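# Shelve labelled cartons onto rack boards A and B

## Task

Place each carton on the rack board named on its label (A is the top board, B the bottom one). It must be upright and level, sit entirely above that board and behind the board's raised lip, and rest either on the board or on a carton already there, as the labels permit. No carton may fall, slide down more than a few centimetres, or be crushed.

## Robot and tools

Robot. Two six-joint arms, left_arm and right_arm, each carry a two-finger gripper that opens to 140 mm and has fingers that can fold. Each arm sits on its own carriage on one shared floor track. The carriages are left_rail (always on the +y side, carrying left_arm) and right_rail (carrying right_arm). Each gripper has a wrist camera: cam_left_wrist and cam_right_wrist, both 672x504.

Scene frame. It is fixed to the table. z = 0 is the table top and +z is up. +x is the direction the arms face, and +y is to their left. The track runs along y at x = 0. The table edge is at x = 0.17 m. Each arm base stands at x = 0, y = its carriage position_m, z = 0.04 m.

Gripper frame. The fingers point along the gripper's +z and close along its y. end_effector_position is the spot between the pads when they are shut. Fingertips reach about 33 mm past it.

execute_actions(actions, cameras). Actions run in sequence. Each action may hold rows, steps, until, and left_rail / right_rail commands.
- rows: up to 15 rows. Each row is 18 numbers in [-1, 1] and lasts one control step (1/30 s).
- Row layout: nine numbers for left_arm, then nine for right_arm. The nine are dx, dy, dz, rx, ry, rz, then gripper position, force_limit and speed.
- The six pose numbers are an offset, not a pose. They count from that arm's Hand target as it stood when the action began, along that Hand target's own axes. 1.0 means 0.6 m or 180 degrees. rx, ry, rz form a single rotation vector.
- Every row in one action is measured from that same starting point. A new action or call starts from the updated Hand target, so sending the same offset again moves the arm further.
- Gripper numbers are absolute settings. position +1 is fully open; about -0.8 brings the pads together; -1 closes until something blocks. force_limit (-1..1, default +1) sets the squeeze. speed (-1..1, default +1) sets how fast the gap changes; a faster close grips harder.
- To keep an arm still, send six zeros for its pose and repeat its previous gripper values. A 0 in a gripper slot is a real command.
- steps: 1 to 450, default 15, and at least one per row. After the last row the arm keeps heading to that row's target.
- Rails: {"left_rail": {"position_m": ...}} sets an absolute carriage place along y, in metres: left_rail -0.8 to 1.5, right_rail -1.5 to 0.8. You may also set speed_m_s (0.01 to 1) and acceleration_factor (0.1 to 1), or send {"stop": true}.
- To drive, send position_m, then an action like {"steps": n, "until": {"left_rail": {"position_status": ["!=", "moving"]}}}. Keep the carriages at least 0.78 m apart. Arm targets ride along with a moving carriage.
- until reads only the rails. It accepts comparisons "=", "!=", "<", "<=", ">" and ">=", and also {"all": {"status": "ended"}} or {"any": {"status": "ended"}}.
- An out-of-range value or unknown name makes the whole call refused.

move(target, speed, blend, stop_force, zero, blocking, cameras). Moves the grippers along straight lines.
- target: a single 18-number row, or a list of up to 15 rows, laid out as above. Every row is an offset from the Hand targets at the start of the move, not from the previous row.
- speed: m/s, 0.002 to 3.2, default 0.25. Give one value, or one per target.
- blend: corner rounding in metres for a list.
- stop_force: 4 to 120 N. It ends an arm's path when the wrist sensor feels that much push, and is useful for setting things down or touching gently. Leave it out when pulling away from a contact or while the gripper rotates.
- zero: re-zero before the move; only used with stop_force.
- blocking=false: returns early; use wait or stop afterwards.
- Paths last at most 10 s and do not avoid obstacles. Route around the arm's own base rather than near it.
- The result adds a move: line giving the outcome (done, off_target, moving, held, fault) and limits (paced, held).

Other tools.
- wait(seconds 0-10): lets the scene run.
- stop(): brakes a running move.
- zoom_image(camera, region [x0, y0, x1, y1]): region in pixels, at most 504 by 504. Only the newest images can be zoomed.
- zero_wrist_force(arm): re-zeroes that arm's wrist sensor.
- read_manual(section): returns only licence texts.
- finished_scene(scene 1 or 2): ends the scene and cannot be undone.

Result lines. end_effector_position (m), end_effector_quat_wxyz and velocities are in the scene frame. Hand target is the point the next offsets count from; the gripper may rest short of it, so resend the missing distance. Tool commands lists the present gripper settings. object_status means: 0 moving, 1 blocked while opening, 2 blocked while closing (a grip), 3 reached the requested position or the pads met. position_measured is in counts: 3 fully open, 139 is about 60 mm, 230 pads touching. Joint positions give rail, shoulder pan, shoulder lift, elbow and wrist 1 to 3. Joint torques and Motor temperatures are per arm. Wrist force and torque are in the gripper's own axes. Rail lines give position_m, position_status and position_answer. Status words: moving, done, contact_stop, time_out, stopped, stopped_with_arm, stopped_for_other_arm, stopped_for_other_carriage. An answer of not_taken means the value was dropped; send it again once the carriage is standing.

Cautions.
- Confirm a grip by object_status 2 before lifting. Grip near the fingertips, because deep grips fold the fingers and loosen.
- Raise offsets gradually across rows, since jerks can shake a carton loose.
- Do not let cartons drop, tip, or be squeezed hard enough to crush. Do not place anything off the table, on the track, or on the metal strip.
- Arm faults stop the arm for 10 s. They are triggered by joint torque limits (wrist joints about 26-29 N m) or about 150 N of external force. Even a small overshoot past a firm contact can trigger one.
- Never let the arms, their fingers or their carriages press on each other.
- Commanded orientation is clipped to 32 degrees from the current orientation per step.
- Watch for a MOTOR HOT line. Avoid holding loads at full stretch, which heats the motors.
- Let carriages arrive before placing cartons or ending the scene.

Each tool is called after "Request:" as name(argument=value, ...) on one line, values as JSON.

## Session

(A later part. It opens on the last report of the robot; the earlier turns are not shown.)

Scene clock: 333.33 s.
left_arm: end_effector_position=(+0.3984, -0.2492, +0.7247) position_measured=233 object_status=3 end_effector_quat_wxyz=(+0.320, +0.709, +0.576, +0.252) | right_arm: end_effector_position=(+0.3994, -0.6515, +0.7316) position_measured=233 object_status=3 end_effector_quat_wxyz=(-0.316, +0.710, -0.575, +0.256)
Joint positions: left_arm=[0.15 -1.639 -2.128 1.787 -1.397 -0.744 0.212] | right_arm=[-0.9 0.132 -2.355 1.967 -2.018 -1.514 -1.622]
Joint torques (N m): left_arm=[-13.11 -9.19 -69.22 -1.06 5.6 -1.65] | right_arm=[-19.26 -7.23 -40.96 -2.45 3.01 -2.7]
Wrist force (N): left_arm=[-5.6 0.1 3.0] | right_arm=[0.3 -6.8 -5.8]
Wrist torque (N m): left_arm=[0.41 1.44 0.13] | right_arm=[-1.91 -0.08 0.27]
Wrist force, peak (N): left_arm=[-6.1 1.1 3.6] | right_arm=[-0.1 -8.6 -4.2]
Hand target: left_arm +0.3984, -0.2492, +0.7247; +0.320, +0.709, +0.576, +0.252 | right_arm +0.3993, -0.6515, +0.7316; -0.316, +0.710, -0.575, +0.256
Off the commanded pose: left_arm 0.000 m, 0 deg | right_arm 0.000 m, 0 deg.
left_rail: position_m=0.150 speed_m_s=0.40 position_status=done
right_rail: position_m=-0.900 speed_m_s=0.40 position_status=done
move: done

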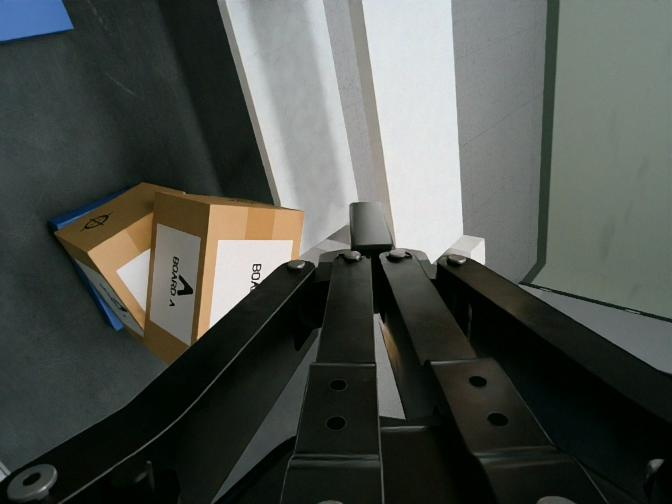

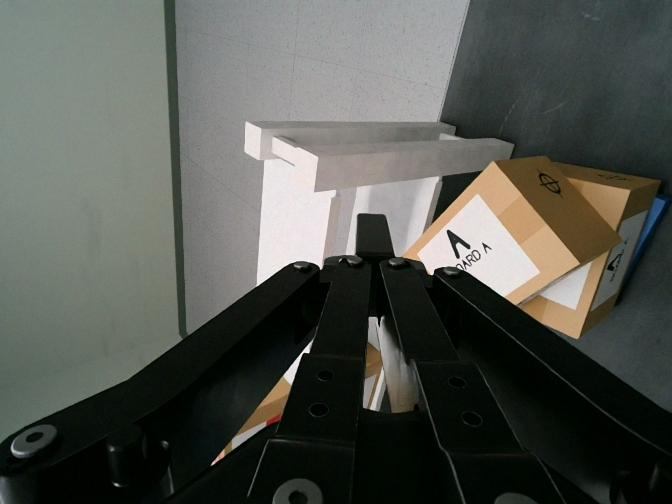

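Request:
move(target=[-0.0402,0.0842,0.4055,0.0017,-0.1116,0.1003,-1,-1,0,-0.0087,0.114,0.2013,0,0.1115,0.1004,-1,-1,0], speed=0.2, cameras=["all"])

Scene clock: 342.80 s.
left_arm: end_effector_position=(+0.6030, -0.3191, +0.6000) position_measured=233 object_status=3 end_effector_quat_wxyz=(+0.370, +0.824, +0.394, +0.171) | right_arm: end_effector_position=(+0.4412, -0.6372, +0.5999) position_measured=233 object_status=3 end_effector_quat_wxyz=(+0.247, -0.556, +0.725, -0.322)
Joint positions: left_arm=[0.15 -0.994 -1.851 1.972 -2.508 -1.348 1.351] | right_arm=[-0.9 0.558 -2.132 2.103 -2.19 -2.145 -0.947]
Joint torques (N m): left_arm=[12.8 -16.94 -73 -9.99 -1.15 2.59] | right_arm=[19.61 11.53 -63.91 -2.27 -4.36 2.1]
Wrist force (N): left_arm=[-5.5 -0.8 2.4] | right_arm=[0.4 -6.5 -5.1]
Wrist torque (N m): left_arm=[0.21 1.42 0.02] | right_arm=[-1.84 -0.13 0.02]
Wrist force, peak (N): left_arm=[-6.0 -0.5 3.2] | right_arm=[1.5 -7.5 -7.1]
Hand target: left_arm +0.6031, -0.3191, +0.6000; +0.370, +0.824, +0.394, +0.171 | right_arm +0.4412, -0.6372, +0.5999; +0.247, -0.556, +0.725, -0.322
Off the commanded pose: left_arm 0.000 m, 0 deg | right_arm 0.000 m, 0 deg.
left_rail: position_m=0.150 speed_m_s=0.40 position_status=done
right_rail: position_m=-0.900 speed_m_s=0.40 position_status=done
move: done

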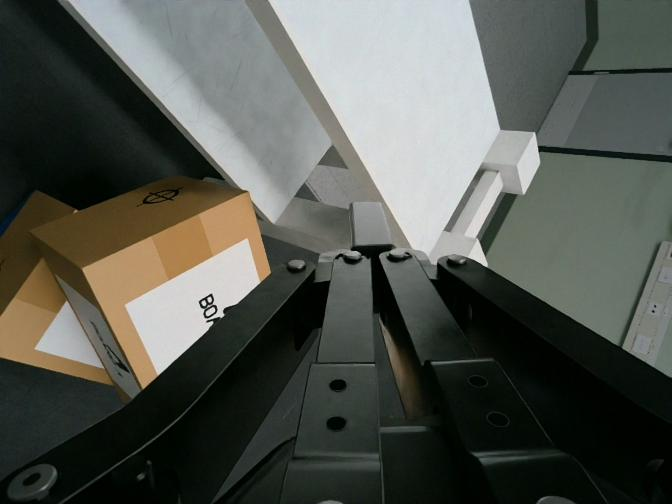

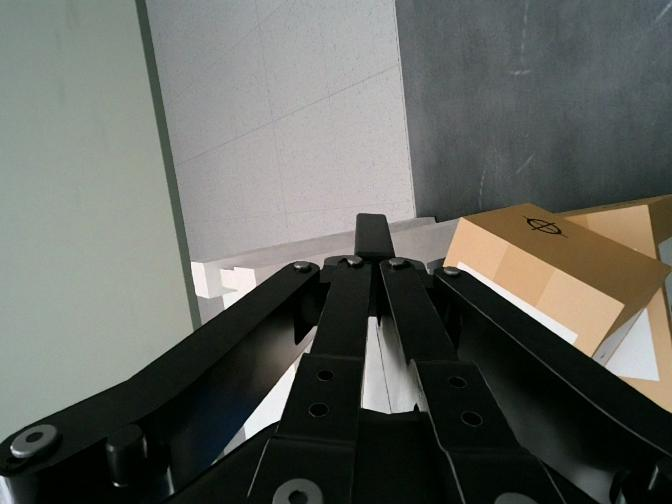

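Request:
zoom_image(camera="cam_left_wrist", region=[0, 150, 300, 400])

Request:
zoom_image(camera="cam_right_wrist", region=[420, 170, 672, 400])

Scaled by 1.680 from the camera's 672x504 image, which has a finer 960x720 frame.

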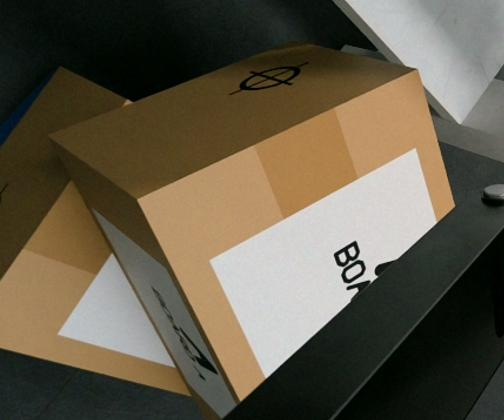

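Scaled by 2.000 from the camera's 672x504 image, which has a finer 960x720 frame.

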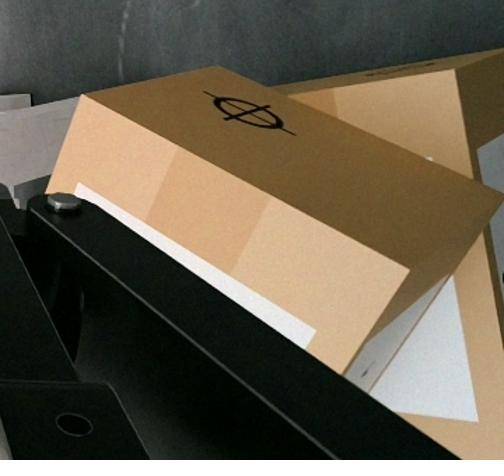

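Request:
move(target=[0.0034,-0.2525,0.307,0,0,0,-1,-1,0,-0.0152,0.2678,0.289,0,0,0,-1,-1,0], speed=0.15, cameras=["all"])

Scene clock: 350.13 s.
left_arm: end_effector_position=(+0.6305, -0.3421, +0.3643) position_measured=233 object_status=3 end_effector_quat_wxyz=(+0.370, +0.824, +0.394, +0.171) | right_arm: end_effector_position=(+0.4640, -0.6338, +0.3646) position_measured=233 object_status=3 end_effector_quat_wxyz=(+0.247, -0.556, +0.725, -0.322)
Joint positions: left_arm=[0.15 -0.973 -1.622 2.234 -3.002 -1.363 1.366] | right_arm=[-0.9 0.533 -1.981 2.46 -2.71 -2.129 -0.971]
Joint torques (N m): left_arm=[13.6 -26.44 -33.22 -10.35 -1.2 2.35] | right_arm=[-21.93 7.39 -38.66 -9.99 1.22 -2.74]
Wrist force (N): left_arm=[-5.6 -0.5 3.3] | right_arm=[0.6 -6.7 -5.4]
Wrist torque (N m): left_arm=[0.27 1.43 0.01] | right_arm=[-1.85 -0.16 0.28]
Wrist force, peak (N): left_arm=[-5.1 -1.6 4.4] | right_arm=[0.6 -7.7 -6.6]
Hand target: left_arm +0.6305, -0.3421, +0.3642; +0.370, +0.824, +0.394, +0.171 | right_arm +0.4640, -0.6338, +0.3645; +0.247, -0.556, +0.725, -0.322
Off the commanded pose: left_arm 0.000 m, 0 deg | right_arm 0.000 m, 0 deg.
left_rail: position_m=0.150 speed_m_s=0.40 position_status=done
right_rail: position_m=-0.900 speed_m_s=0.40 position_status=done
move: done

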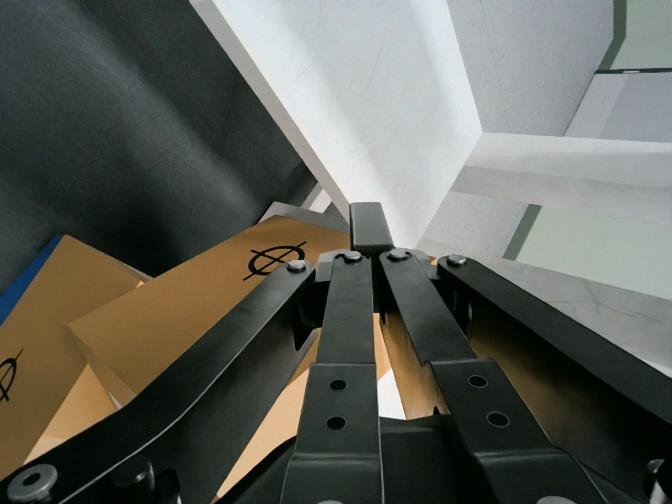

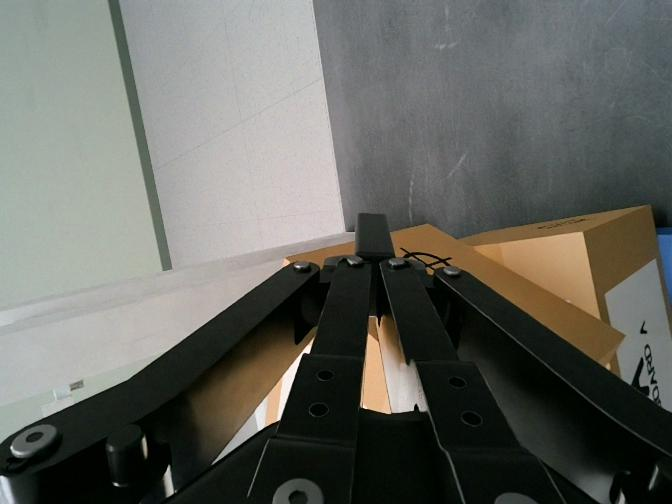

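Request:
move(target=[-0.001,-0.0903,0.0998,0,0,0,-1,-1,0,0.0022,0.0825,0.1085,0,0,0,-1,-1,0], speed=0.1, cameras=["all"])

Scene clock: 352.43 s.
left_arm: end_effector_position=(+0.6361, -0.3485, +0.2839) position_measured=233 object_status=3 end_effector_quat_wxyz=(+0.370, +0.824, +0.394, +0.171) | right_arm: end_effector_position=(+0.4783, -0.6390, +0.2842) position_measured=233 object_status=3 end_effector_quat_wxyz=(+0.247, -0.556, +0.725, -0.322)
Joint positions: left_arm=[0.15 -0.971 -1.498 2.292 -3.185 -1.364 1.367] | right_arm=[-0.9 0.501 -1.842 2.554 -2.959 -2.11 -1.001]
Joint torques (N m): left_arm=[12.13 -33.92 -26.82 -10.6 -1.13 2.35] | right_arm=[-20.73 2.81 -33.1 -10.18 1.31 -2.72]
Wrist force (N): left_arm=[-5.6 -0.5 2.8] | right_arm=[0.4 -6.5 -5.7]
Wrist torque (N m): left_arm=[0.28 1.45 0.01] | right_arm=[-1.83 -0.16 0.23]
Wrist force, peak (N): left_arm=[-5.2 -2.0 4.0] | right_arm=[0.2 -7.8 -6.7]
Hand target: left_arm +0.6361, -0.3485, +0.2839; +0.370, +0.824, +0.394, +0.171 | right_arm +0.4783, -0.6390, +0.2841; +0.247, -0.556, +0.725, -0.322
Off the commanded pose: left_arm 0.000 m, 0 deg | right_arm 0.000 m, 0 deg.
left_rail: position_m=0.150 speed_m_s=0.40 position_status=done
right_rail: position_m=-0.900 speed_m_s=0.40 position_status=done
move: done

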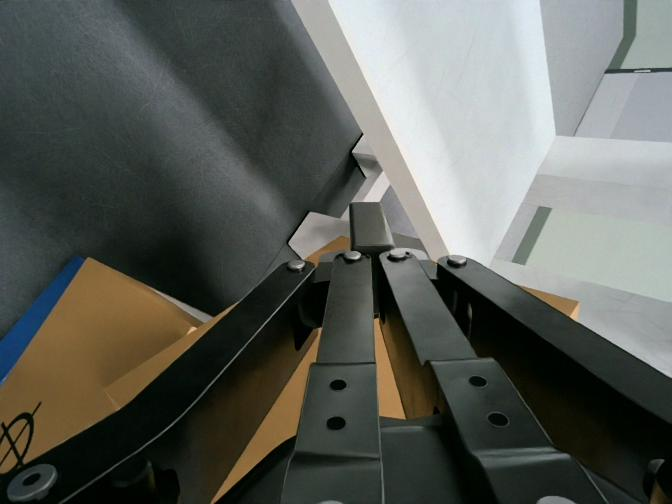

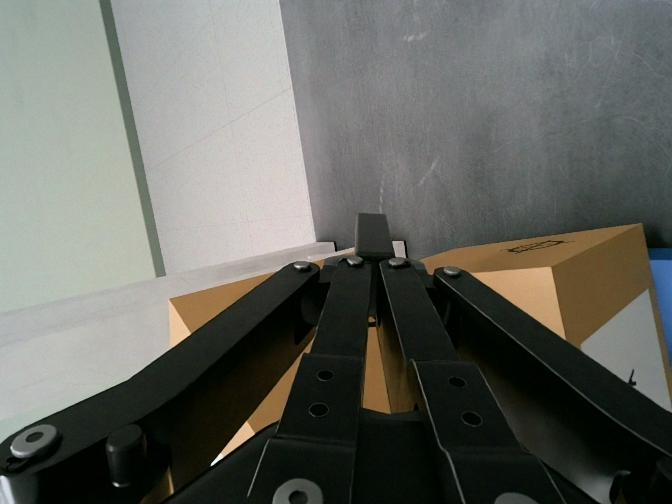

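Request:
move(target=[-0.0295,0.0034,0.0043,0,0,0,-1,-1,0,-0.0291,-0.0048,0.0053,0,0,0,-1,-1,0], speed=0.03, stop_force=5, cameras=["all"])

Scene clock: 355.30 s.
left_arm: end_effector_position=(+0.6275, -0.3643, +0.2839) position_measured=233 object_status=3 end_effector_quat_wxyz=(+0.370, +0.824, +0.394, +0.171) | right_arm: end_effector_position=(+0.4870, -0.6233, +0.2841) position_measured=233 object_status=3 end_effector_quat_wxyz=(+0.247, -0.556, +0.725, -0.322)
Joint positions: left_arm=[0.15 -1.002 -1.494 2.288 -3.179 -1.342 1.346] | right_arm=[-0.9 0.526 -1.803 2.527 -2.958 -2.125 -0.978]
Joint torques (N m): left_arm=[-13.01 -34.85 -58.17 -1.33 3.07 -1.81] | right_arm=[19.93 -1.55 -50.91 -2.17 -4.44 1.91]
Wrist force (N): left_arm=[-5.6 -0.6 3.1] | right_arm=[0.7 -6.3 -5.1]
Wrist torque (N m): left_arm=[0.25 1.45 0.06] | right_arm=[-1.79 -0.25 0.00]
Wrist force, peak (N): left_arm=[-5.8 -0.9 3.1] | right_arm=[0.8 -6.6 -5.9]
Hand target: left_arm +0.6275, -0.3643, +0.2839; +0.370, +0.824, +0.394, +0.171 | right_arm +0.4870, -0.6233, +0.2841; +0.247, -0.556, +0.725, -0.322
Off the commanded pose: left_arm 0.000 m, 0 deg | right_arm 0.000 m, 0 deg.
left_rail: position_m=0.150 speed_m_s=0.40 position_status=done
right_rail: position_m=-0.900 speed_m_s=0.40 position_status=done
move: done

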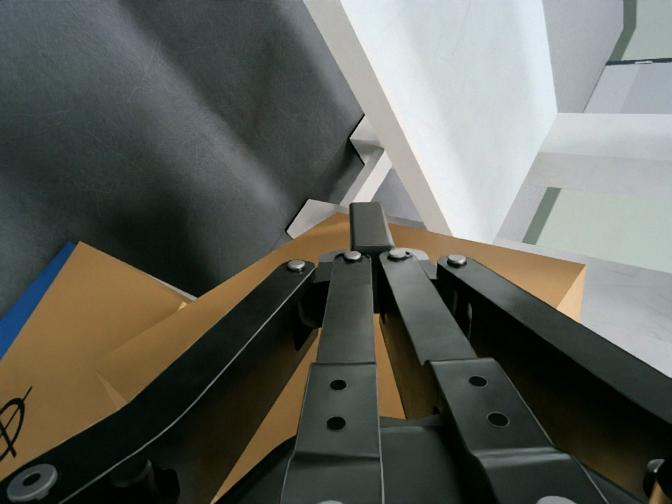

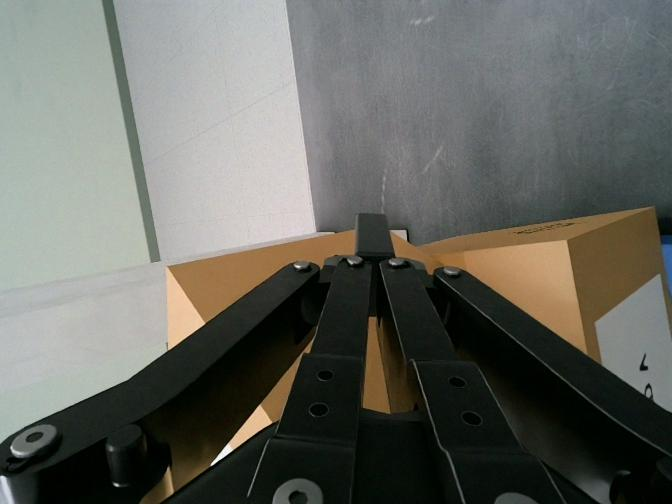

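Request:
move(target=[-0.0295,0.0034,0.0043,0,0,0,-1,-1,0,-0.0291,-0.0048,0.0053,0,0,0,-1,-1,0], speed=0.01, stop_force=4, cameras=["all"])

Scene clock: 358.43 s.
left_arm: end_effector_position=(+0.6225, -0.3734, +0.2838) position_measured=233 object_status=3 end_effector_quat_wxyz=(+0.370, +0.824, +0.394, +0.171) | right_arm: end_effector_position=(+0.4921, -0.6141, +0.2841) position_measured=233 object_status=3 end_effector_quat_wxyz=(+0.247, -0.556, +0.725, -0.322)
Joint positions: left_arm=[0.15 -1.018 -1.492 2.284 -3.175 -1.33 1.334] | right_arm=[-0.9 0.54 -1.781 2.51 -2.957 -2.134 -0.965]
Joint torques (N m): left_arm=[12.41 -53.56 -27.52 -9.93 -1.05 1.58] | right_arm=[-18.82 -39.17 -32.74 -10.31 1.81 -1.62]
Wrist force (N): left_arm=[-5.1 -0.7 2.9] | right_arm=[3.1 -6.0 -6.8]
Wrist torque (N m): left_arm=[0.26 1.42 0.12] | right_arm=[-1.71 -0.11 0.04]
Wrist force, peak (N): left_arm=[-5.7 -0.6 3.4] | right_arm=[7.1 -5.3 -9.7]
Hand target: left_arm +0.6225, -0.3733, +0.2838; +0.370, +0.824, +0.394, +0.171 (not the last commanded pose) | right_arm +0.4921, -0.6141, +0.2841; +0.247, -0.556, +0.725, -0.322 (not the last commanded pose)
Off the commanded pose: left_arm 0.008 m, 0 deg | right_arm 0.007 m, 0 deg.
left_rail: position_m=0.150 speed_m_s=0.40 position_status=done
right_rail: position_m=-0.900 speed_m_s=0.40 position_status=done
move: contact (left_arm, right_arm)

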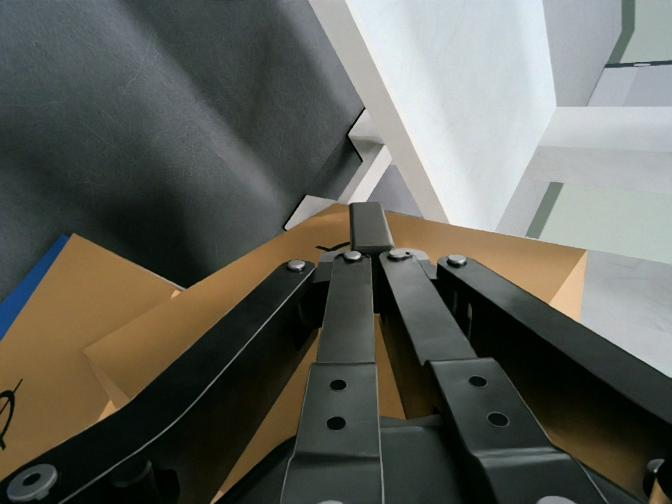

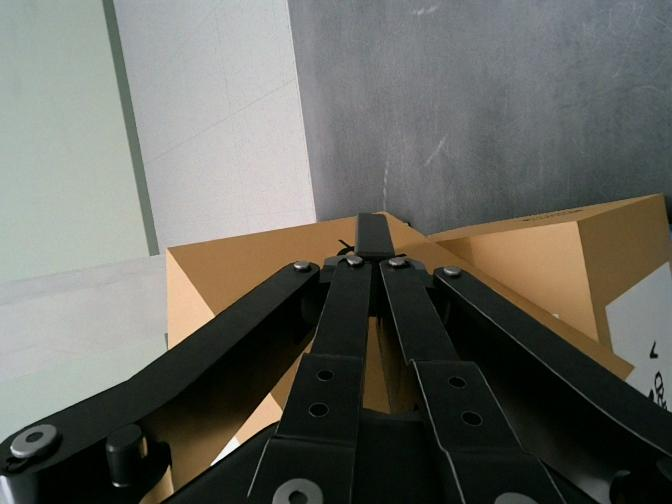

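Request:
move(target=[-0.0049,0.0006,0.0007,0,0,0,-1,-1,0,-0.0049,-0.0008,0.0009,0,0,0,-1,-1,0], speed=0.01)

Scene clock: 359.93 s.
left_arm: end_effector_position=(+0.6212, -0.3758, +0.2838) position_measured=233 object_status=3 end_effector_quat_wxyz=(+0.370, +0.824, +0.394, +0.171) | right_arm: end_effector_position=(+0.4935, -0.6115, +0.2841) position_measured=233 object_status=3 end_effector_quat_wxyz=(+0.247, -0.556, +0.725, -0.322)
Joint positions: left_arm=[0.15 -1.023 -1.491 2.283 -3.174 -1.327 1.331] | right_arm=[-0.9 0.543 -1.775 2.506 -2.956 -2.136 -0.961]
Joint torques (N m): left_arm=[-25.36 -38.55 -65.45 -2.61 -0.27 -1.77] | right_arm=[23.45 -5.74 -58.23 -3.85 -1.76 2.12]
Wrist force (N): left_arm=[6.6 -5.5 3.9] | right_arm=[10.2 -2.1 -6.6]
Wrist torque (N m): left_arm=[0.41 1.70 0.12] | right_arm=[-1.90 0.01 0.02]
Wrist force, peak (N): left_arm=[6.6 -5.9 3.9] | right_arm=[9.9 -2.6 -9.0]
Hand target: left_arm +0.6211, -0.3760, +0.2838; +0.370, +0.824, +0.394, +0.171 | right_arm +0.4935, -0.6114, +0.2841; +0.247, -0.556, +0.725, -0.322
Off the commanded pose: left_arm 0.000 m, 0 deg | right_arm 0.000 m, 0 deg.
left_rail: position_m=0.150 speed_m_s=0.40 position_status=done
right_rail: position_m=-0.900 speed_m_s=0.40 position_status=done
move: done

Request:
move(target=[-0.0033,0.0004,0.0005,0,0,0,-1,-1,0,-0.0032,-0.0005,0.0006,0,0,0,-1,-1,0], speed=0.01)

Scene clock: 360.83 s.
left_arm: end_effector_position=(+0.6202, -0.3777, +0.2838) position_measured=233 object_status=3 end_effector_quat_wxyz=(+0.370, +0.824, +0.394, +0.171) | right_arm: end_effector_position=(+0.4945, -0.6097, +0.2841) position_measured=233 object_status=3 end_effector_quat_wxyz=(+0.247, -0.556, +0.725, -0.322)
Joint positions: left_arm=[0.15 -1.026 -1.49 2.282 -3.174 -1.324 1.328] | right_arm=[-0.9 0.546 -1.771 2.503 -2.956 -2.138 -0.959]
Joint torques (N m): left_arm=[-26.16 -39.11 -66.72 -3.07 -1 -1.95] | right_arm=[24.57 -9.4 -64.92 -5.28 -1.26 2.23]
Wrist force (N): left_arm=[9.8 -6.6 4.6] | right_arm=[14.4 3.0 -1.9]
Wrist torque (N m): left_arm=[0.38 1.73 0.10] | right_arm=[-1.94 0.17 -0.01]
Wrist force, peak (N): left_arm=[9.8 -6.6 4.6] | right_arm=[14.4 3.0 -1.9]
Hand target: left_arm +0.6202, -0.3778, +0.2838; +0.370, +0.824, +0.394, +0.171 | right_arm +0.4945, -0.6097, +0.2841; +0.247, -0.556, +0.725, -0.322
Off the commanded pose: left_arm 0.000 m, 0 deg | right_arm 0.000 m, 0 deg.
left_rail: position_m=0.150 speed_m_s=0.40 position_status=done
right_rail: position_m=-0.900 speed_m_s=0.40 position_status=done
move: done

Request:
move(target=[-0.0033,0.0004,0.0005,0,0,0,-1,-1,0,-0.0032,-0.0005,0.0006,0,0,0,-1,-1,0], speed=0.01, cameras=["all"])

Scene clock: 361.73 s.
left_arm: end_effector_position=(+0.6193, -0.3794, +0.2838) position_measured=233 object_status=3 end_effector_quat_wxyz=(+0.370, +0.824, +0.394, +0.171) | right_arm: end_effector_position=(+0.4954, -0.6081, +0.2841) position_measured=233 object_status=3 end_effector_quat_wxyz=(+0.247, -0.556, +0.725, -0.322)
Joint positions: left_arm=[0.15 -1.03 -1.49 2.282 -3.173 -1.322 1.326] | right_arm=[-0.9 0.548 -1.767 2.5 -2.956 -2.139 -0.957]
Joint torques (N m): left_arm=[-55.53 -38.85 -77.71 -4.84 -8.87 -1.78] | right_arm=[37.27 -7.16 -79.9 -8.37 4.48 1.84]
Wrist force (N): left_arm=[41.4 -10.9 0.3] | right_arm=[45.0 8.0 -7.0]
Wrist torque (N m): left_arm=[0.54 2.31 0.01] | right_arm=[-2.11 0.93 0.08]
Wrist force, peak (N): left_arm=[41.4 -10.9 0.3] | right_arm=[45.0 8.0 -7.0]
Hand target: left_arm +0.6192, -0.3795, +0.2838; +0.370, +0.824, +0.394, +0.171 | right_arm +0.4954, -0.6080, +0.2841; +0.247, -0.556, +0.725, -0.322
Off the commanded pose: left_arm 0.000 m, 0 deg | right_arm 0.000 m, 0 deg.
left_rail: position_m=0.150 speed_m_s=0.40 position_status=done
right_rail: position_m=-0.900 speed_m_s=0.40 position_status=done
move: done

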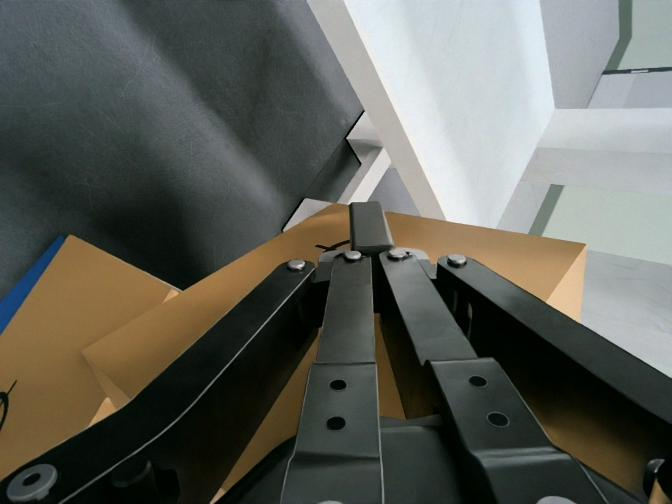

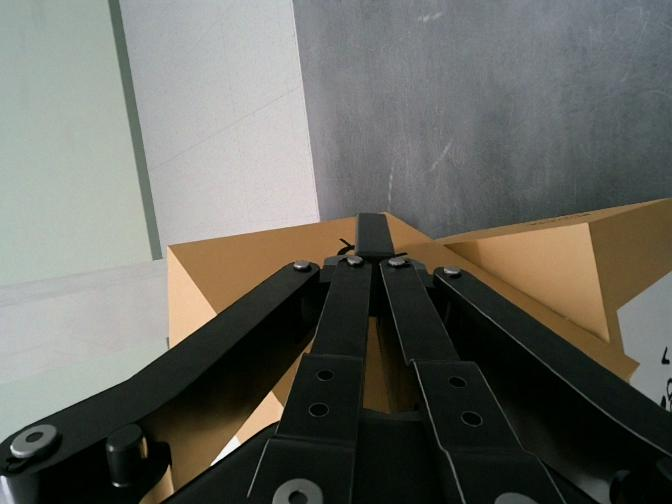

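Request:
move(target=[0.0005,0.0148,-0.0135,0,0,0,-1,-1,0,0.0006,-0.0148,-0.0135,0,0,0,-1,-1,0], speed=0.02, cameras=["all"])

Scene clock: 363.47 s.
left_arm: end_effector_position=(+0.6194, -0.3792, +0.2958) position_measured=233 object_status=3 end_effector_quat_wxyz=(+0.370, +0.824, +0.394, +0.171) | right_arm: end_effector_position=(+0.4953, -0.6083, +0.2961) position_measured=233 object_status=3 end_effector_quat_wxyz=(+0.247, -0.556, +0.725, -0.322)
Joint positions: left_arm=[0.15 -1.029 -1.508 2.272 -3.146 -1.322 1.326] | right_arm=[-0.9 0.548 -1.789 2.487 -2.922 -2.139 -0.957]
Joint torques (N m): left_arm=[-25.32 -58.39 -78.61 -5.29 -20.35 1.6] | right_arm=[-6.45 -42.28 -79.34 -8.21 14.12 -1.49]
Wrist force (N): left_arm=[37.4 -11.6 2.4] | right_arm=[41.3 7.5 -6.8]
Wrist torque (N m): left_arm=[0.49 2.23 0.04] | right_arm=[-1.94 0.85 0.06]
Wrist force, peak (N): left_arm=[45.1 -11.9 0.5] | right_arm=[48.2 8.8 -7.5]
Hand target: left_arm +0.6194, -0.3791, +0.2959; +0.370, +0.824, +0.394, +0.171 | right_arm +0.4953, -0.6083, +0.2961; +0.247, -0.556, +0.725, -0.322
Off the commanded pose: left_arm 0.000 m, 0 deg | right_arm 0.000 m, 0 deg.
left_rail: position_m=0.150 speed_m_s=0.40 position_status=done
right_rail: position_m=-0.900 speed_m_s=0.40 position_status=done
move: done

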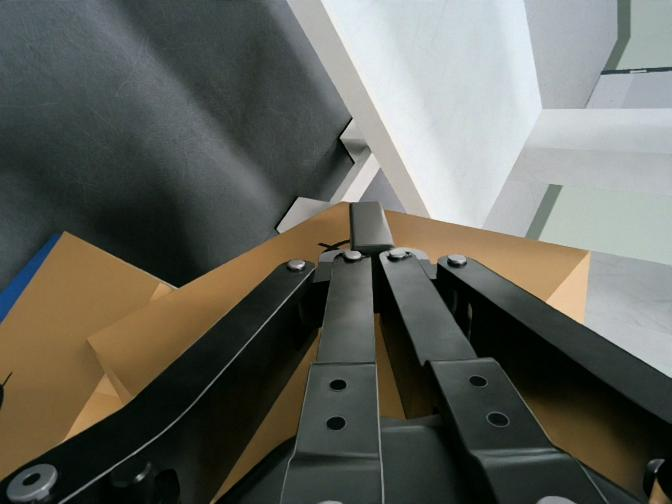

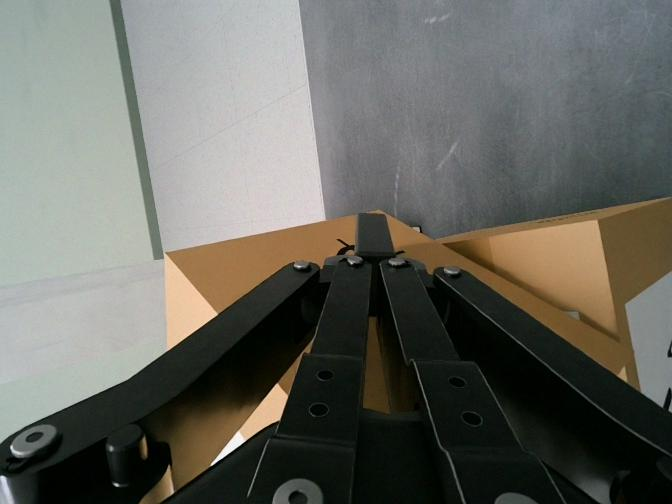

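Request:
move(target=[-0.1057,-0.0501,-0.1289,0,0,0,-1,-1,0,0.0431,0.0706,-0.1531,0,0,0,-1,-1,0], speed=0.06, cameras=["all"])

Scene clock: 366.20 s.
left_arm: end_effector_position=(+0.5194, -0.3792, +0.3258) position_measured=233 object_status=3 end_effector_quat_wxyz=(+0.370, +0.824, +0.394, +0.171) | right_arm: end_effector_position=(+0.3953, -0.6082, +0.3261) position_measured=233 object_status=3 end_effector_quat_wxyz=(+0.247, -0.556, +0.725, -0.322)
Joint positions: left_arm=[0.15 -1.211 -1.69 2.369 -3.019 -1.193 1.192] | right_arm=[-0.9 0.705 -1.985 2.52 -2.667 -2.229 -0.799]
Joint torques (N m): left_arm=[-53.53 -41.92 -56.12 -5.52 -8.69 -1.5] | right_arm=[32.55 -29.51 -86.76 -9.67 3.18 2.21]
Wrist force (N): left_arm=[45.4 -12.7 1.4] | right_arm=[48.8 8.8 -8.3]
Wrist torque (N m): left_arm=[0.51 2.33 0.02] | right_arm=[-2.05 1.16 0.05]
Wrist force, peak (N): left_arm=[45.8 -13.4 0.9] | right_arm=[50.4 9.2 -9.0]
Hand target: left_arm +0.5194, -0.3791, +0.3259; +0.370, +0.824, +0.394, +0.171 | right_arm +0.3953, -0.6082, +0.3262; +0.247, -0.556, +0.725, -0.322
Off the commanded pose: left_arm 0.000 m, 0 deg | right_arm 0.000 m, 0 deg.
left_rail: position_m=0.150 speed_m_s=0.40 position_status=done
right_rail: position_m=-0.900 speed_m_s=0.40 position_status=done
move: done

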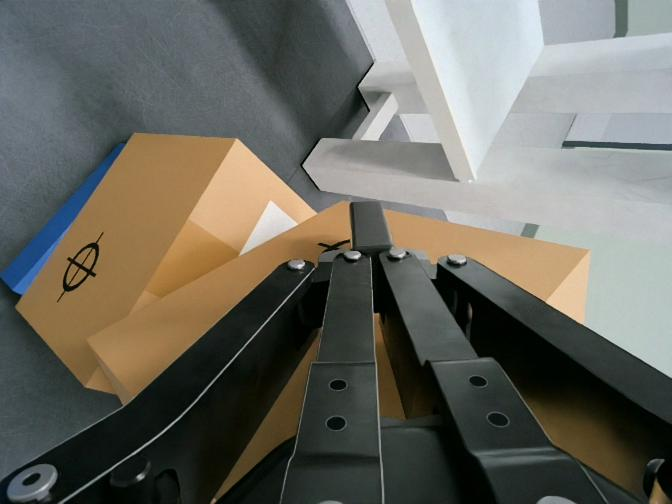

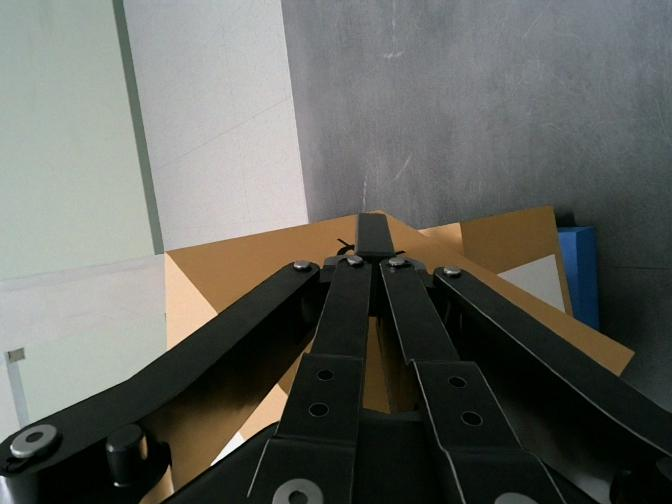

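Request:
move(target=[[0.0113,0.0504,-0.0939,-0.0003,0.0237,-0.0213,-1,-1,0,-0.0153,-0.0837,-0.0565,0,-0.0237,-0.0213,-1,-1,0],[0.0191,0.1014,-0.1869,-0.0006,0.0475,-0.0426,-1,-1,0,-0.0342,-0.168,-0.1124,0,-0.0474,-0.0427,-1,-1,0]], speed=0.06, cameras=["all"])

Scene clock: 372.17 s.
left_arm: end_effector_position=(+0.4942, -0.3423, +0.4459) position_measured=233 object_status=3 end_effector_quat_wxyz=(+0.351, +0.780, +0.475, +0.207) | right_arm: end_effector_position=(+0.4174, -0.5929, +0.4462) position_measured=233 object_status=3 end_effector_quat_wxyz=(-0.278, +0.626, -0.666, +0.296)
Joint positions: left_arm=[0.15 -1.33 -1.915 2.264 -2.56 -0.985 0.918] | right_arm=[-0.9 0.597 -2.13 2.386 -2.547 -2.043 -1.092]
Joint torques (N m): left_arm=[-43.45 -22.85 -89.99 -5.43 -3.73 -1.33] | right_arm=[-4.71 -20.69 -79.64 -7.63 15.64 -3.05]
Wrist force (N): left_arm=[35.3 -10.8 2.6] | right_arm=[39.8 6.5 -6.0]
Wrist torque (N m): left_arm=[0.51 2.18 0.06] | right_arm=[-2.06 0.85 0.29]
Wrist force, peak (N): left_arm=[46.3 -12.7 1.2] | right_arm=[49.9 8.7 -8.1]
Hand target: left_arm +0.4942, -0.3423, +0.4459; +0.351, +0.780, +0.475, +0.207 | right_arm +0.4174, -0.5929, +0.4462; -0.278, +0.626, -0.666, +0.296
Off the commanded pose: left_arm 0.000 m, 0 deg | right_arm 0.000 m, 0 deg.
left_rail: position_m=0.150 speed_m_s=0.40 position_status=done
right_rail: position_m=-0.900 speed_m_s=0.40 position_status=done
move: done

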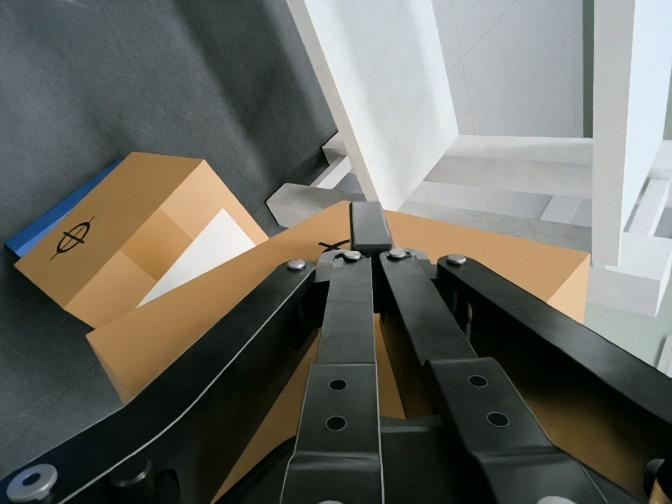

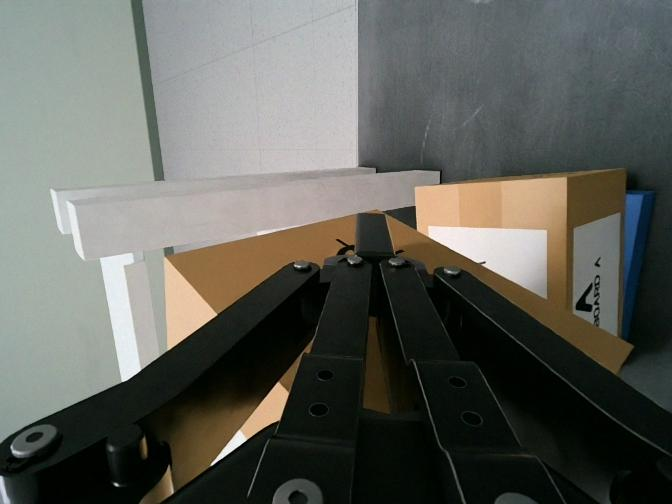

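Request:
move(target=[[0.0543,0.0473,-0.1147,-0.0003,0.0237,-0.0213,-1,-1,0,-0.0645,-0.0936,-0.0624,0,-0.0237,-0.0214,-1,-1,0],[0.1067,0.0949,-0.2286,-0.0007,0.0475,-0.0426,-1,-1,0,-0.1311,-0.1875,-0.1242,0,-0.0473,-0.0428,-1,-1,0],[0.1572,0.1435,-0.3418,-0.001,0.0712,-0.0639,-1,-1,0,-0.2002,-0.2817,-0.1858,0,-0.071,-0.0642,-1,-1,0]], speed=0.06, cameras=["all"])

Scene clock: 379.50 s.
left_arm: end_effector_position=(+0.4548, -0.2128, +0.6460) position_measured=233 object_status=3 end_effector_quat_wxyz=(+0.316, +0.700, +0.586, +0.257) | right_arm: end_effector_position=(+0.4552, -0.4750, +0.6464) position_measured=233 object_status=3 end_effector_quat_wxyz=(-0.320, +0.718, -0.565, +0.251)
Joint positions: left_arm=[0.15 -1.472 -2.163 1.972 -1.688 -0.777 0.405] | right_arm=[-0.9 0.624 -2.03 1.997 -2.337 -1.853 -1.306]
Joint torques (N m): left_arm=[-46.03 14.41 -84.18 -10.16 0.18 -1.81] | right_arm=[53 12.98 -77.32 -8.41 28.93 -3.06]
Wrist force (N): left_arm=[56.4 -12.5 -0.7] | right_arm=[59.7 10.9 -9.0]
Wrist torque (N m): left_arm=[0.65 2.49 0.00] | right_arm=[-1.99 1.27 0.32]
Wrist force, peak (N): left_arm=[57.6 -13.0 -0.6] | right_arm=[60.8 11.6 -8.6]
Hand target: left_arm +0.4548, -0.2128, +0.6460; +0.316, +0.700, +0.586, +0.257 | right_arm +0.4552, -0.4750, +0.6464; -0.320, +0.718, -0.565, +0.251
Off the commanded pose: left_arm 0.000 m, 0 deg | right_arm 0.000 m, 0 deg.
left_rail: position_m=0.150 speed_m_s=0.40 position_status=done
right_rail: position_m=-0.900 speed_m_s=0.40 position_status=done
move: done

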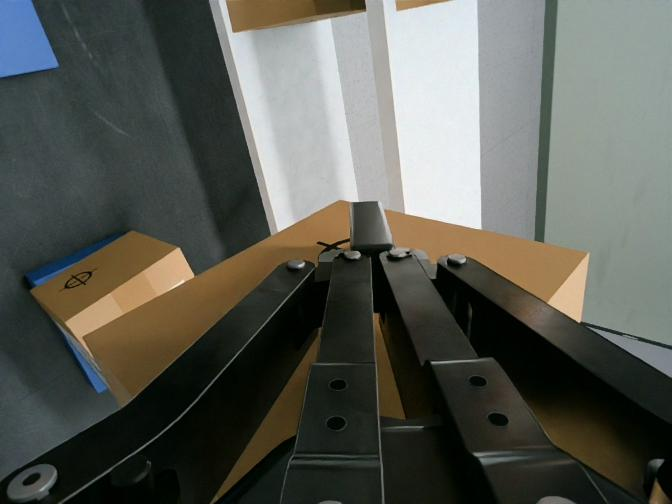

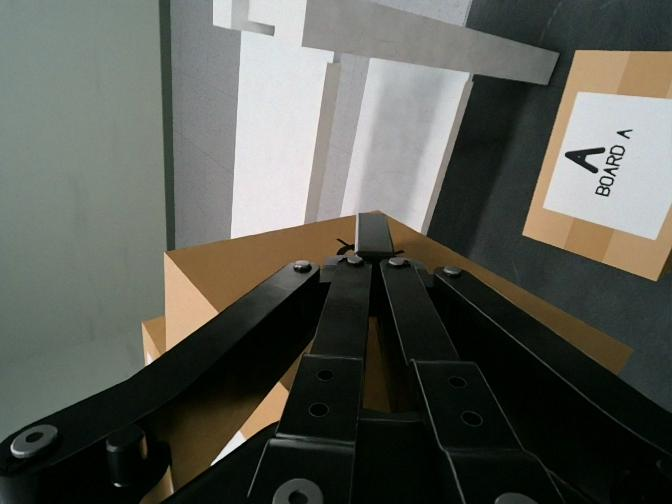

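Request:
move(target=[0.0589,0.0838,0.0924,0,0,0,-1,-1,0,0.001,-0.0917,0.1018,0,0,0,-1,-1,0], speed=0.08)

Scene clock: 385.63 s.
left_arm: end_effector_position=(+0.5347, -0.1916, +0.6460) position_measured=233 object_status=3 end_effector_quat_wxyz=(+0.316, +0.700, +0.586, +0.257) | right_arm: end_effector_position=(+0.5352, -0.4561, +0.6464) position_measured=233 object_status=3 end_effector_quat_wxyz=(-0.320, +0.718, -0.565, +0.251)
Joint positions: left_arm=[0.15 -1.237 -2.086 1.978 -1.971 -0.871 0.699] | right_arm=[-0.9 0.554 -1.913 1.931 -2.401 -1.804 -1.355]
Joint torques (N m): left_arm=[-4.85 9.07 -82.61 -18.11 -4.83 2.91] | right_arm=[-5.87 -3.61 -74.41 -17.48 13.36 -2.72]
Wrist force (N): left_arm=[20.2 -8.4 4.6] | right_arm=[25.6 4.2 -3.9]
Wrist torque (N m): left_arm=[0.46 2.04 0.00] | right_arm=[-1.98 0.47 0.30]
Wrist force, peak (N): left_arm=[56.7 -12.7 -0.4] | right_arm=[60.1 11.8 -8.4]
Hand target: left_arm +0.5348, -0.1916, +0.6460; +0.316, +0.700, +0.586, +0.257 | right_arm +0.5353, -0.4561, +0.6464; -0.320, +0.718, -0.565, +0.251
Off the commanded pose: left_arm 0.000 m, 0 deg | right_arm 0.000 m, 0 deg.
left_rail: position_m=0.150 speed_m_s=0.40 position_status=done
right_rail: position_m=-0.900 speed_m_s=0.40 position_status=done
move: done

Request:
move(target=[0.0255,0.0989,0.1097,0,0,0,-1,-1,0,0.0337,-0.098,0.1087,0,0,0,-1,-1,0], speed=0.08)

Scene clock: 387.50 s.
left_arm: end_effector_position=(+0.6246, -0.1925, +0.6460) position_measured=233 object_status=3 end_effector_quat_wxyz=(+0.316, +0.700, +0.586, +0.257) | right_arm: end_effector_position=(+0.6253, -0.4551, +0.6464) position_measured=233 object_status=3 end_effector_quat_wxyz=(-0.320, +0.718, -0.565, +0.251)
Joint positions: left_arm=[0.15 -1.038 -1.944 1.924 -2.186 -0.98 0.909] | right_arm=[-0.9 0.465 -1.802 1.855 -2.449 -1.738 -1.418]
Joint torques (N m): left_arm=[-16.91 1.3 -85.6 -19.77 -11.57 2.75] | right_arm=[6.59 -12.15 -75.6 -18.25 19.49 -2.87]
Wrist force (N): left_arm=[32.7 -9.6 2.8] | right_arm=[36.5 6.1 -5.4]
Wrist torque (N m): left_arm=[0.49 2.10 -0.06] | right_arm=[-2.03 0.81 0.30]
Wrist force, peak (N): left_arm=[32.6 -9.9 3.1] | right_arm=[36.7 6.4 -5.1]
Hand target: left_arm +0.6247, -0.1925, +0.6460; +0.316, +0.700, +0.586, +0.257 | right_arm +0.6254, -0.4550, +0.6464; -0.320, +0.718, -0.565, +0.251
Off the commanded pose: left_arm 0.000 m, 0 deg | right_arm 0.000 m, 0 deg.
left_rail: position_m=0.150 speed_m_s=0.40 position_status=done
right_rail: position_m=-0.900 speed_m_s=0.40 position_status=done
move: done

Request:
move(target=[0.0297,0.1097,0.1217,0,0,0,-1,-1,0,0.0388,-0.1086,0.1204,0,0,0,-1,-1,0], speed=0.08, cameras=["all"])

Scene clock: 389.50 s.
left_arm: end_effector_position=(+0.7245, -0.1927, +0.6460) position_measured=233 object_status=3 end_effector_quat_wxyz=(+0.316, +0.700, +0.586, +0.257) | right_arm: end_effector_position=(+0.7253, -0.4547, +0.6464) position_measured=233 object_status=3 end_effector_quat_wxyz=(-0.320, +0.718, -0.565, +0.251)
Joint positions: left_arm=[0.15 -0.871 -1.784 1.827 -2.327 -1.084 1.061] | right_arm=[-0.9 0.39 -1.67 1.748 -2.48 -1.683 -1.469]
Joint torques (N m): left_arm=[-18.97 -14.62 -85.42 -18.68 -14.44 2.79] | right_arm=[8.97 -24.77 -75.99 -17.59 20.26 -3.05]
Wrist force (N): left_arm=[32.3 -9.8 2.7] | right_arm=[36.4 6.4 -5.2]
Wrist torque (N m): left_arm=[0.60 2.16 -0.05] | right_arm=[-2.05 0.91 0.31]
Wrist force, peak (N): left_arm=[33.5 -10.7 2.0] | right_arm=[37.4 7.2 -6.9]
Hand target: left_arm +0.7246, -0.1927, +0.6460; +0.316, +0.700, +0.586, +0.257 | right_arm +0.7254, -0.4547, +0.6464; -0.320, +0.718, -0.565, +0.251
Off the commanded pose: left_arm 0.000 m, 0 deg | right_arm 0.000 m, 0 deg.
left_rail: position_m=0.150 speed_m_s=0.40 position_status=done
right_rail: position_m=-0.900 speed_m_s=0.40 position_status=done
move: done

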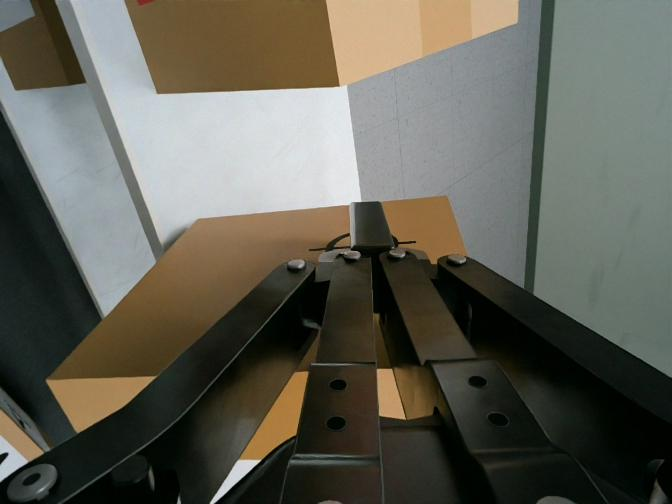

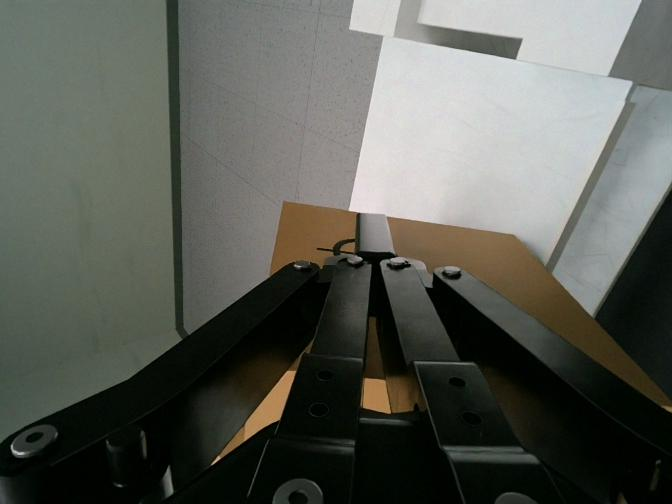

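Request:
move(target=[[0.0001,-0.0062,0.0056,0,0,0,-1,-1,0,0,0.0062,0.0056,0,0,0,-1,-1,0],[0.0068,0.0101,0.0393,0,0,0,-1,-1,0,0.0087,-0.0099,0.0391,0,0,0,-1,-1,0]], speed=0.02, stop_force=12, cameras=["all"])

Scene clock: 396.80 s.
left_arm: end_effector_position=(+0.7466, -0.1927, +0.6347) position_measured=233 object_status=3 end_effector_quat_wxyz=(+0.316, +0.700, +0.586, +0.257) | right_arm: end_effector_position=(+0.7474, -0.4547, +0.6351) position_measured=233 object_status=3 end_effector_quat_wxyz=(-0.320, +0.718, -0.565, +0.251)
Joint positions: left_arm=[0.15 -0.84 -1.748 1.82 -2.368 -1.104 1.087] | right_arm=[-0.9 0.376 -1.638 1.739 -2.504 -1.673 -1.478]
Joint torques (N m): left_arm=[-23.86 1.16 -57.61 -6.62 -22.05 2.93] | right_arm=[10.48 -4.26 -44.25 -2.03 21.38 -3.28]
Wrist force (N): left_arm=[35.2 15.9 -9.7] | right_arm=[36.9 -20.2 -22.7]
Wrist torque (N m): left_arm=[-0.26 2.03 -0.41] | right_arm=[-1.69 0.54 0.62]
Wrist force, peak (N): left_arm=[35.4 16.2 -10.2] | right_arm=[36.7 -20.4 -22.9]
Hand target: left_arm +0.7466, -0.1927, +0.6347; +0.316, +0.700, +0.586, +0.257 | right_arm +0.7474, -0.4547, +0.6351; -0.320, +0.718, -0.565, +0.251
Off the commanded pose: left_arm 0.000 m, 0 deg | right_arm 0.000 m, 0 deg.
left_rail: position_m=0.150 speed_m_s=0.40 position_status=done
right_rail: position_m=-0.900 speed_m_s=0.40 position_status=done
move: done

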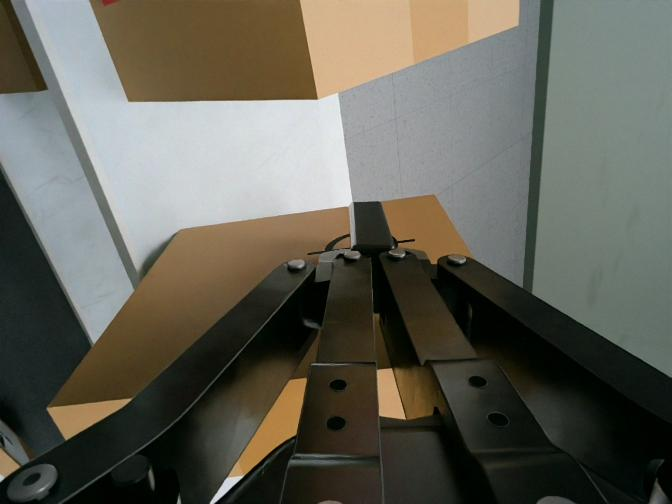

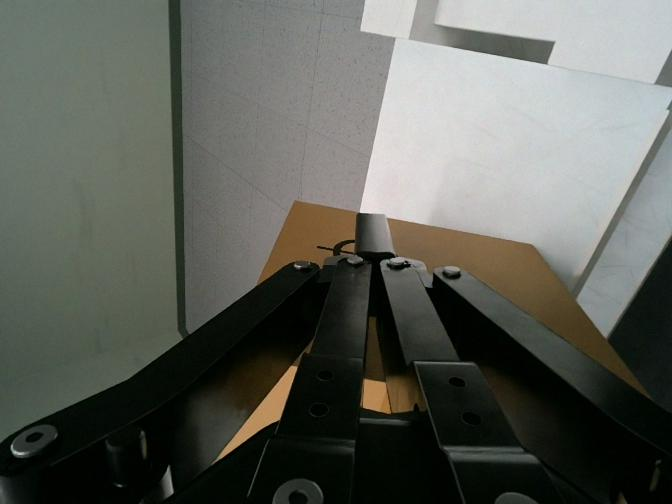

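Request:
move(target=[[-0.0002,0.0149,-0.0133,0,0,0,-1,-1,0,0,-0.0149,-0.0134,0,0,0,-1,-1,0],[0.0078,0.0499,0.0151,0.0682,-0.0078,-0.0098,-1,-1,0,0.0107,-0.0494,0.015,-0.0675,-0.0109,0.0122,-1,-1,0]], speed=0.05, cameras=["all"])

Scene clock: 404.37 s.
left_arm: end_effector_position=(+0.7737, -0.1928, +0.6508) position_measured=233 object_status=3 end_effector_quat_wxyz=(+0.250, +0.724, +0.617, +0.179) | right_arm: end_effector_position=(+0.7747, -0.4546, +0.6511) position_measured=233 object_status=3 end_effector_quat_wxyz=(-0.256, +0.741, -0.596, +0.172)
Joint positions: left_arm=[0.15 -0.741 -1.644 1.59 -2.083 -1.287 1.072] | right_arm=[-0.9 0.332 -1.555 1.514 -2.156 -1.588 -1.461]
Joint torques (N m): left_arm=[-15.63 -30.04 -85.5 -5.84 -13.12 -0.12] | right_arm=[5.8 -35.61 -73.02 -5.79 17.96 1.25]
Wrist force (N): left_arm=[27.3 -8.4 4.9] | right_arm=[32.1 3.8 -3.0]
Wrist torque (N m): left_arm=[0.31 2.00 -0.06] | right_arm=[-1.99 0.73 0.23]
Wrist force, peak (N): left_arm=[35.7 16.4 -9.9] | right_arm=[36.7 -20.9 -22.8]
Hand target: left_arm +0.7737, -0.1928, +0.6508; +0.250, +0.724, +0.617, +0.179 | right_arm +0.7747, -0.4546, +0.6511; -0.256, +0.741, -0.596, +0.172
Off the commanded pose: left_arm 0.000 m, 0 deg | right_arm 0.000 m, 0 deg.
left_rail: position_m=0.150 speed_m_s=0.40 position_status=done
right_rail: position_m=-0.900 speed_m_s=0.40 position_status=done
move: done

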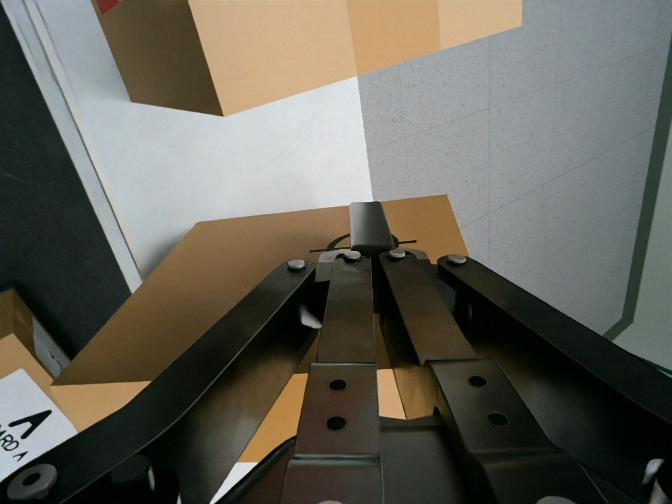

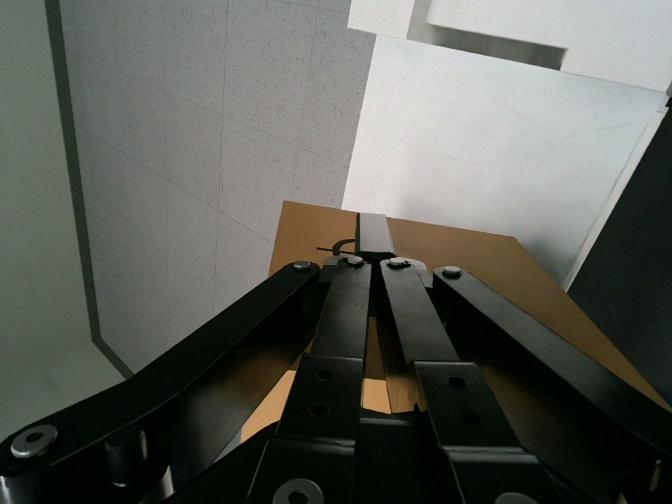

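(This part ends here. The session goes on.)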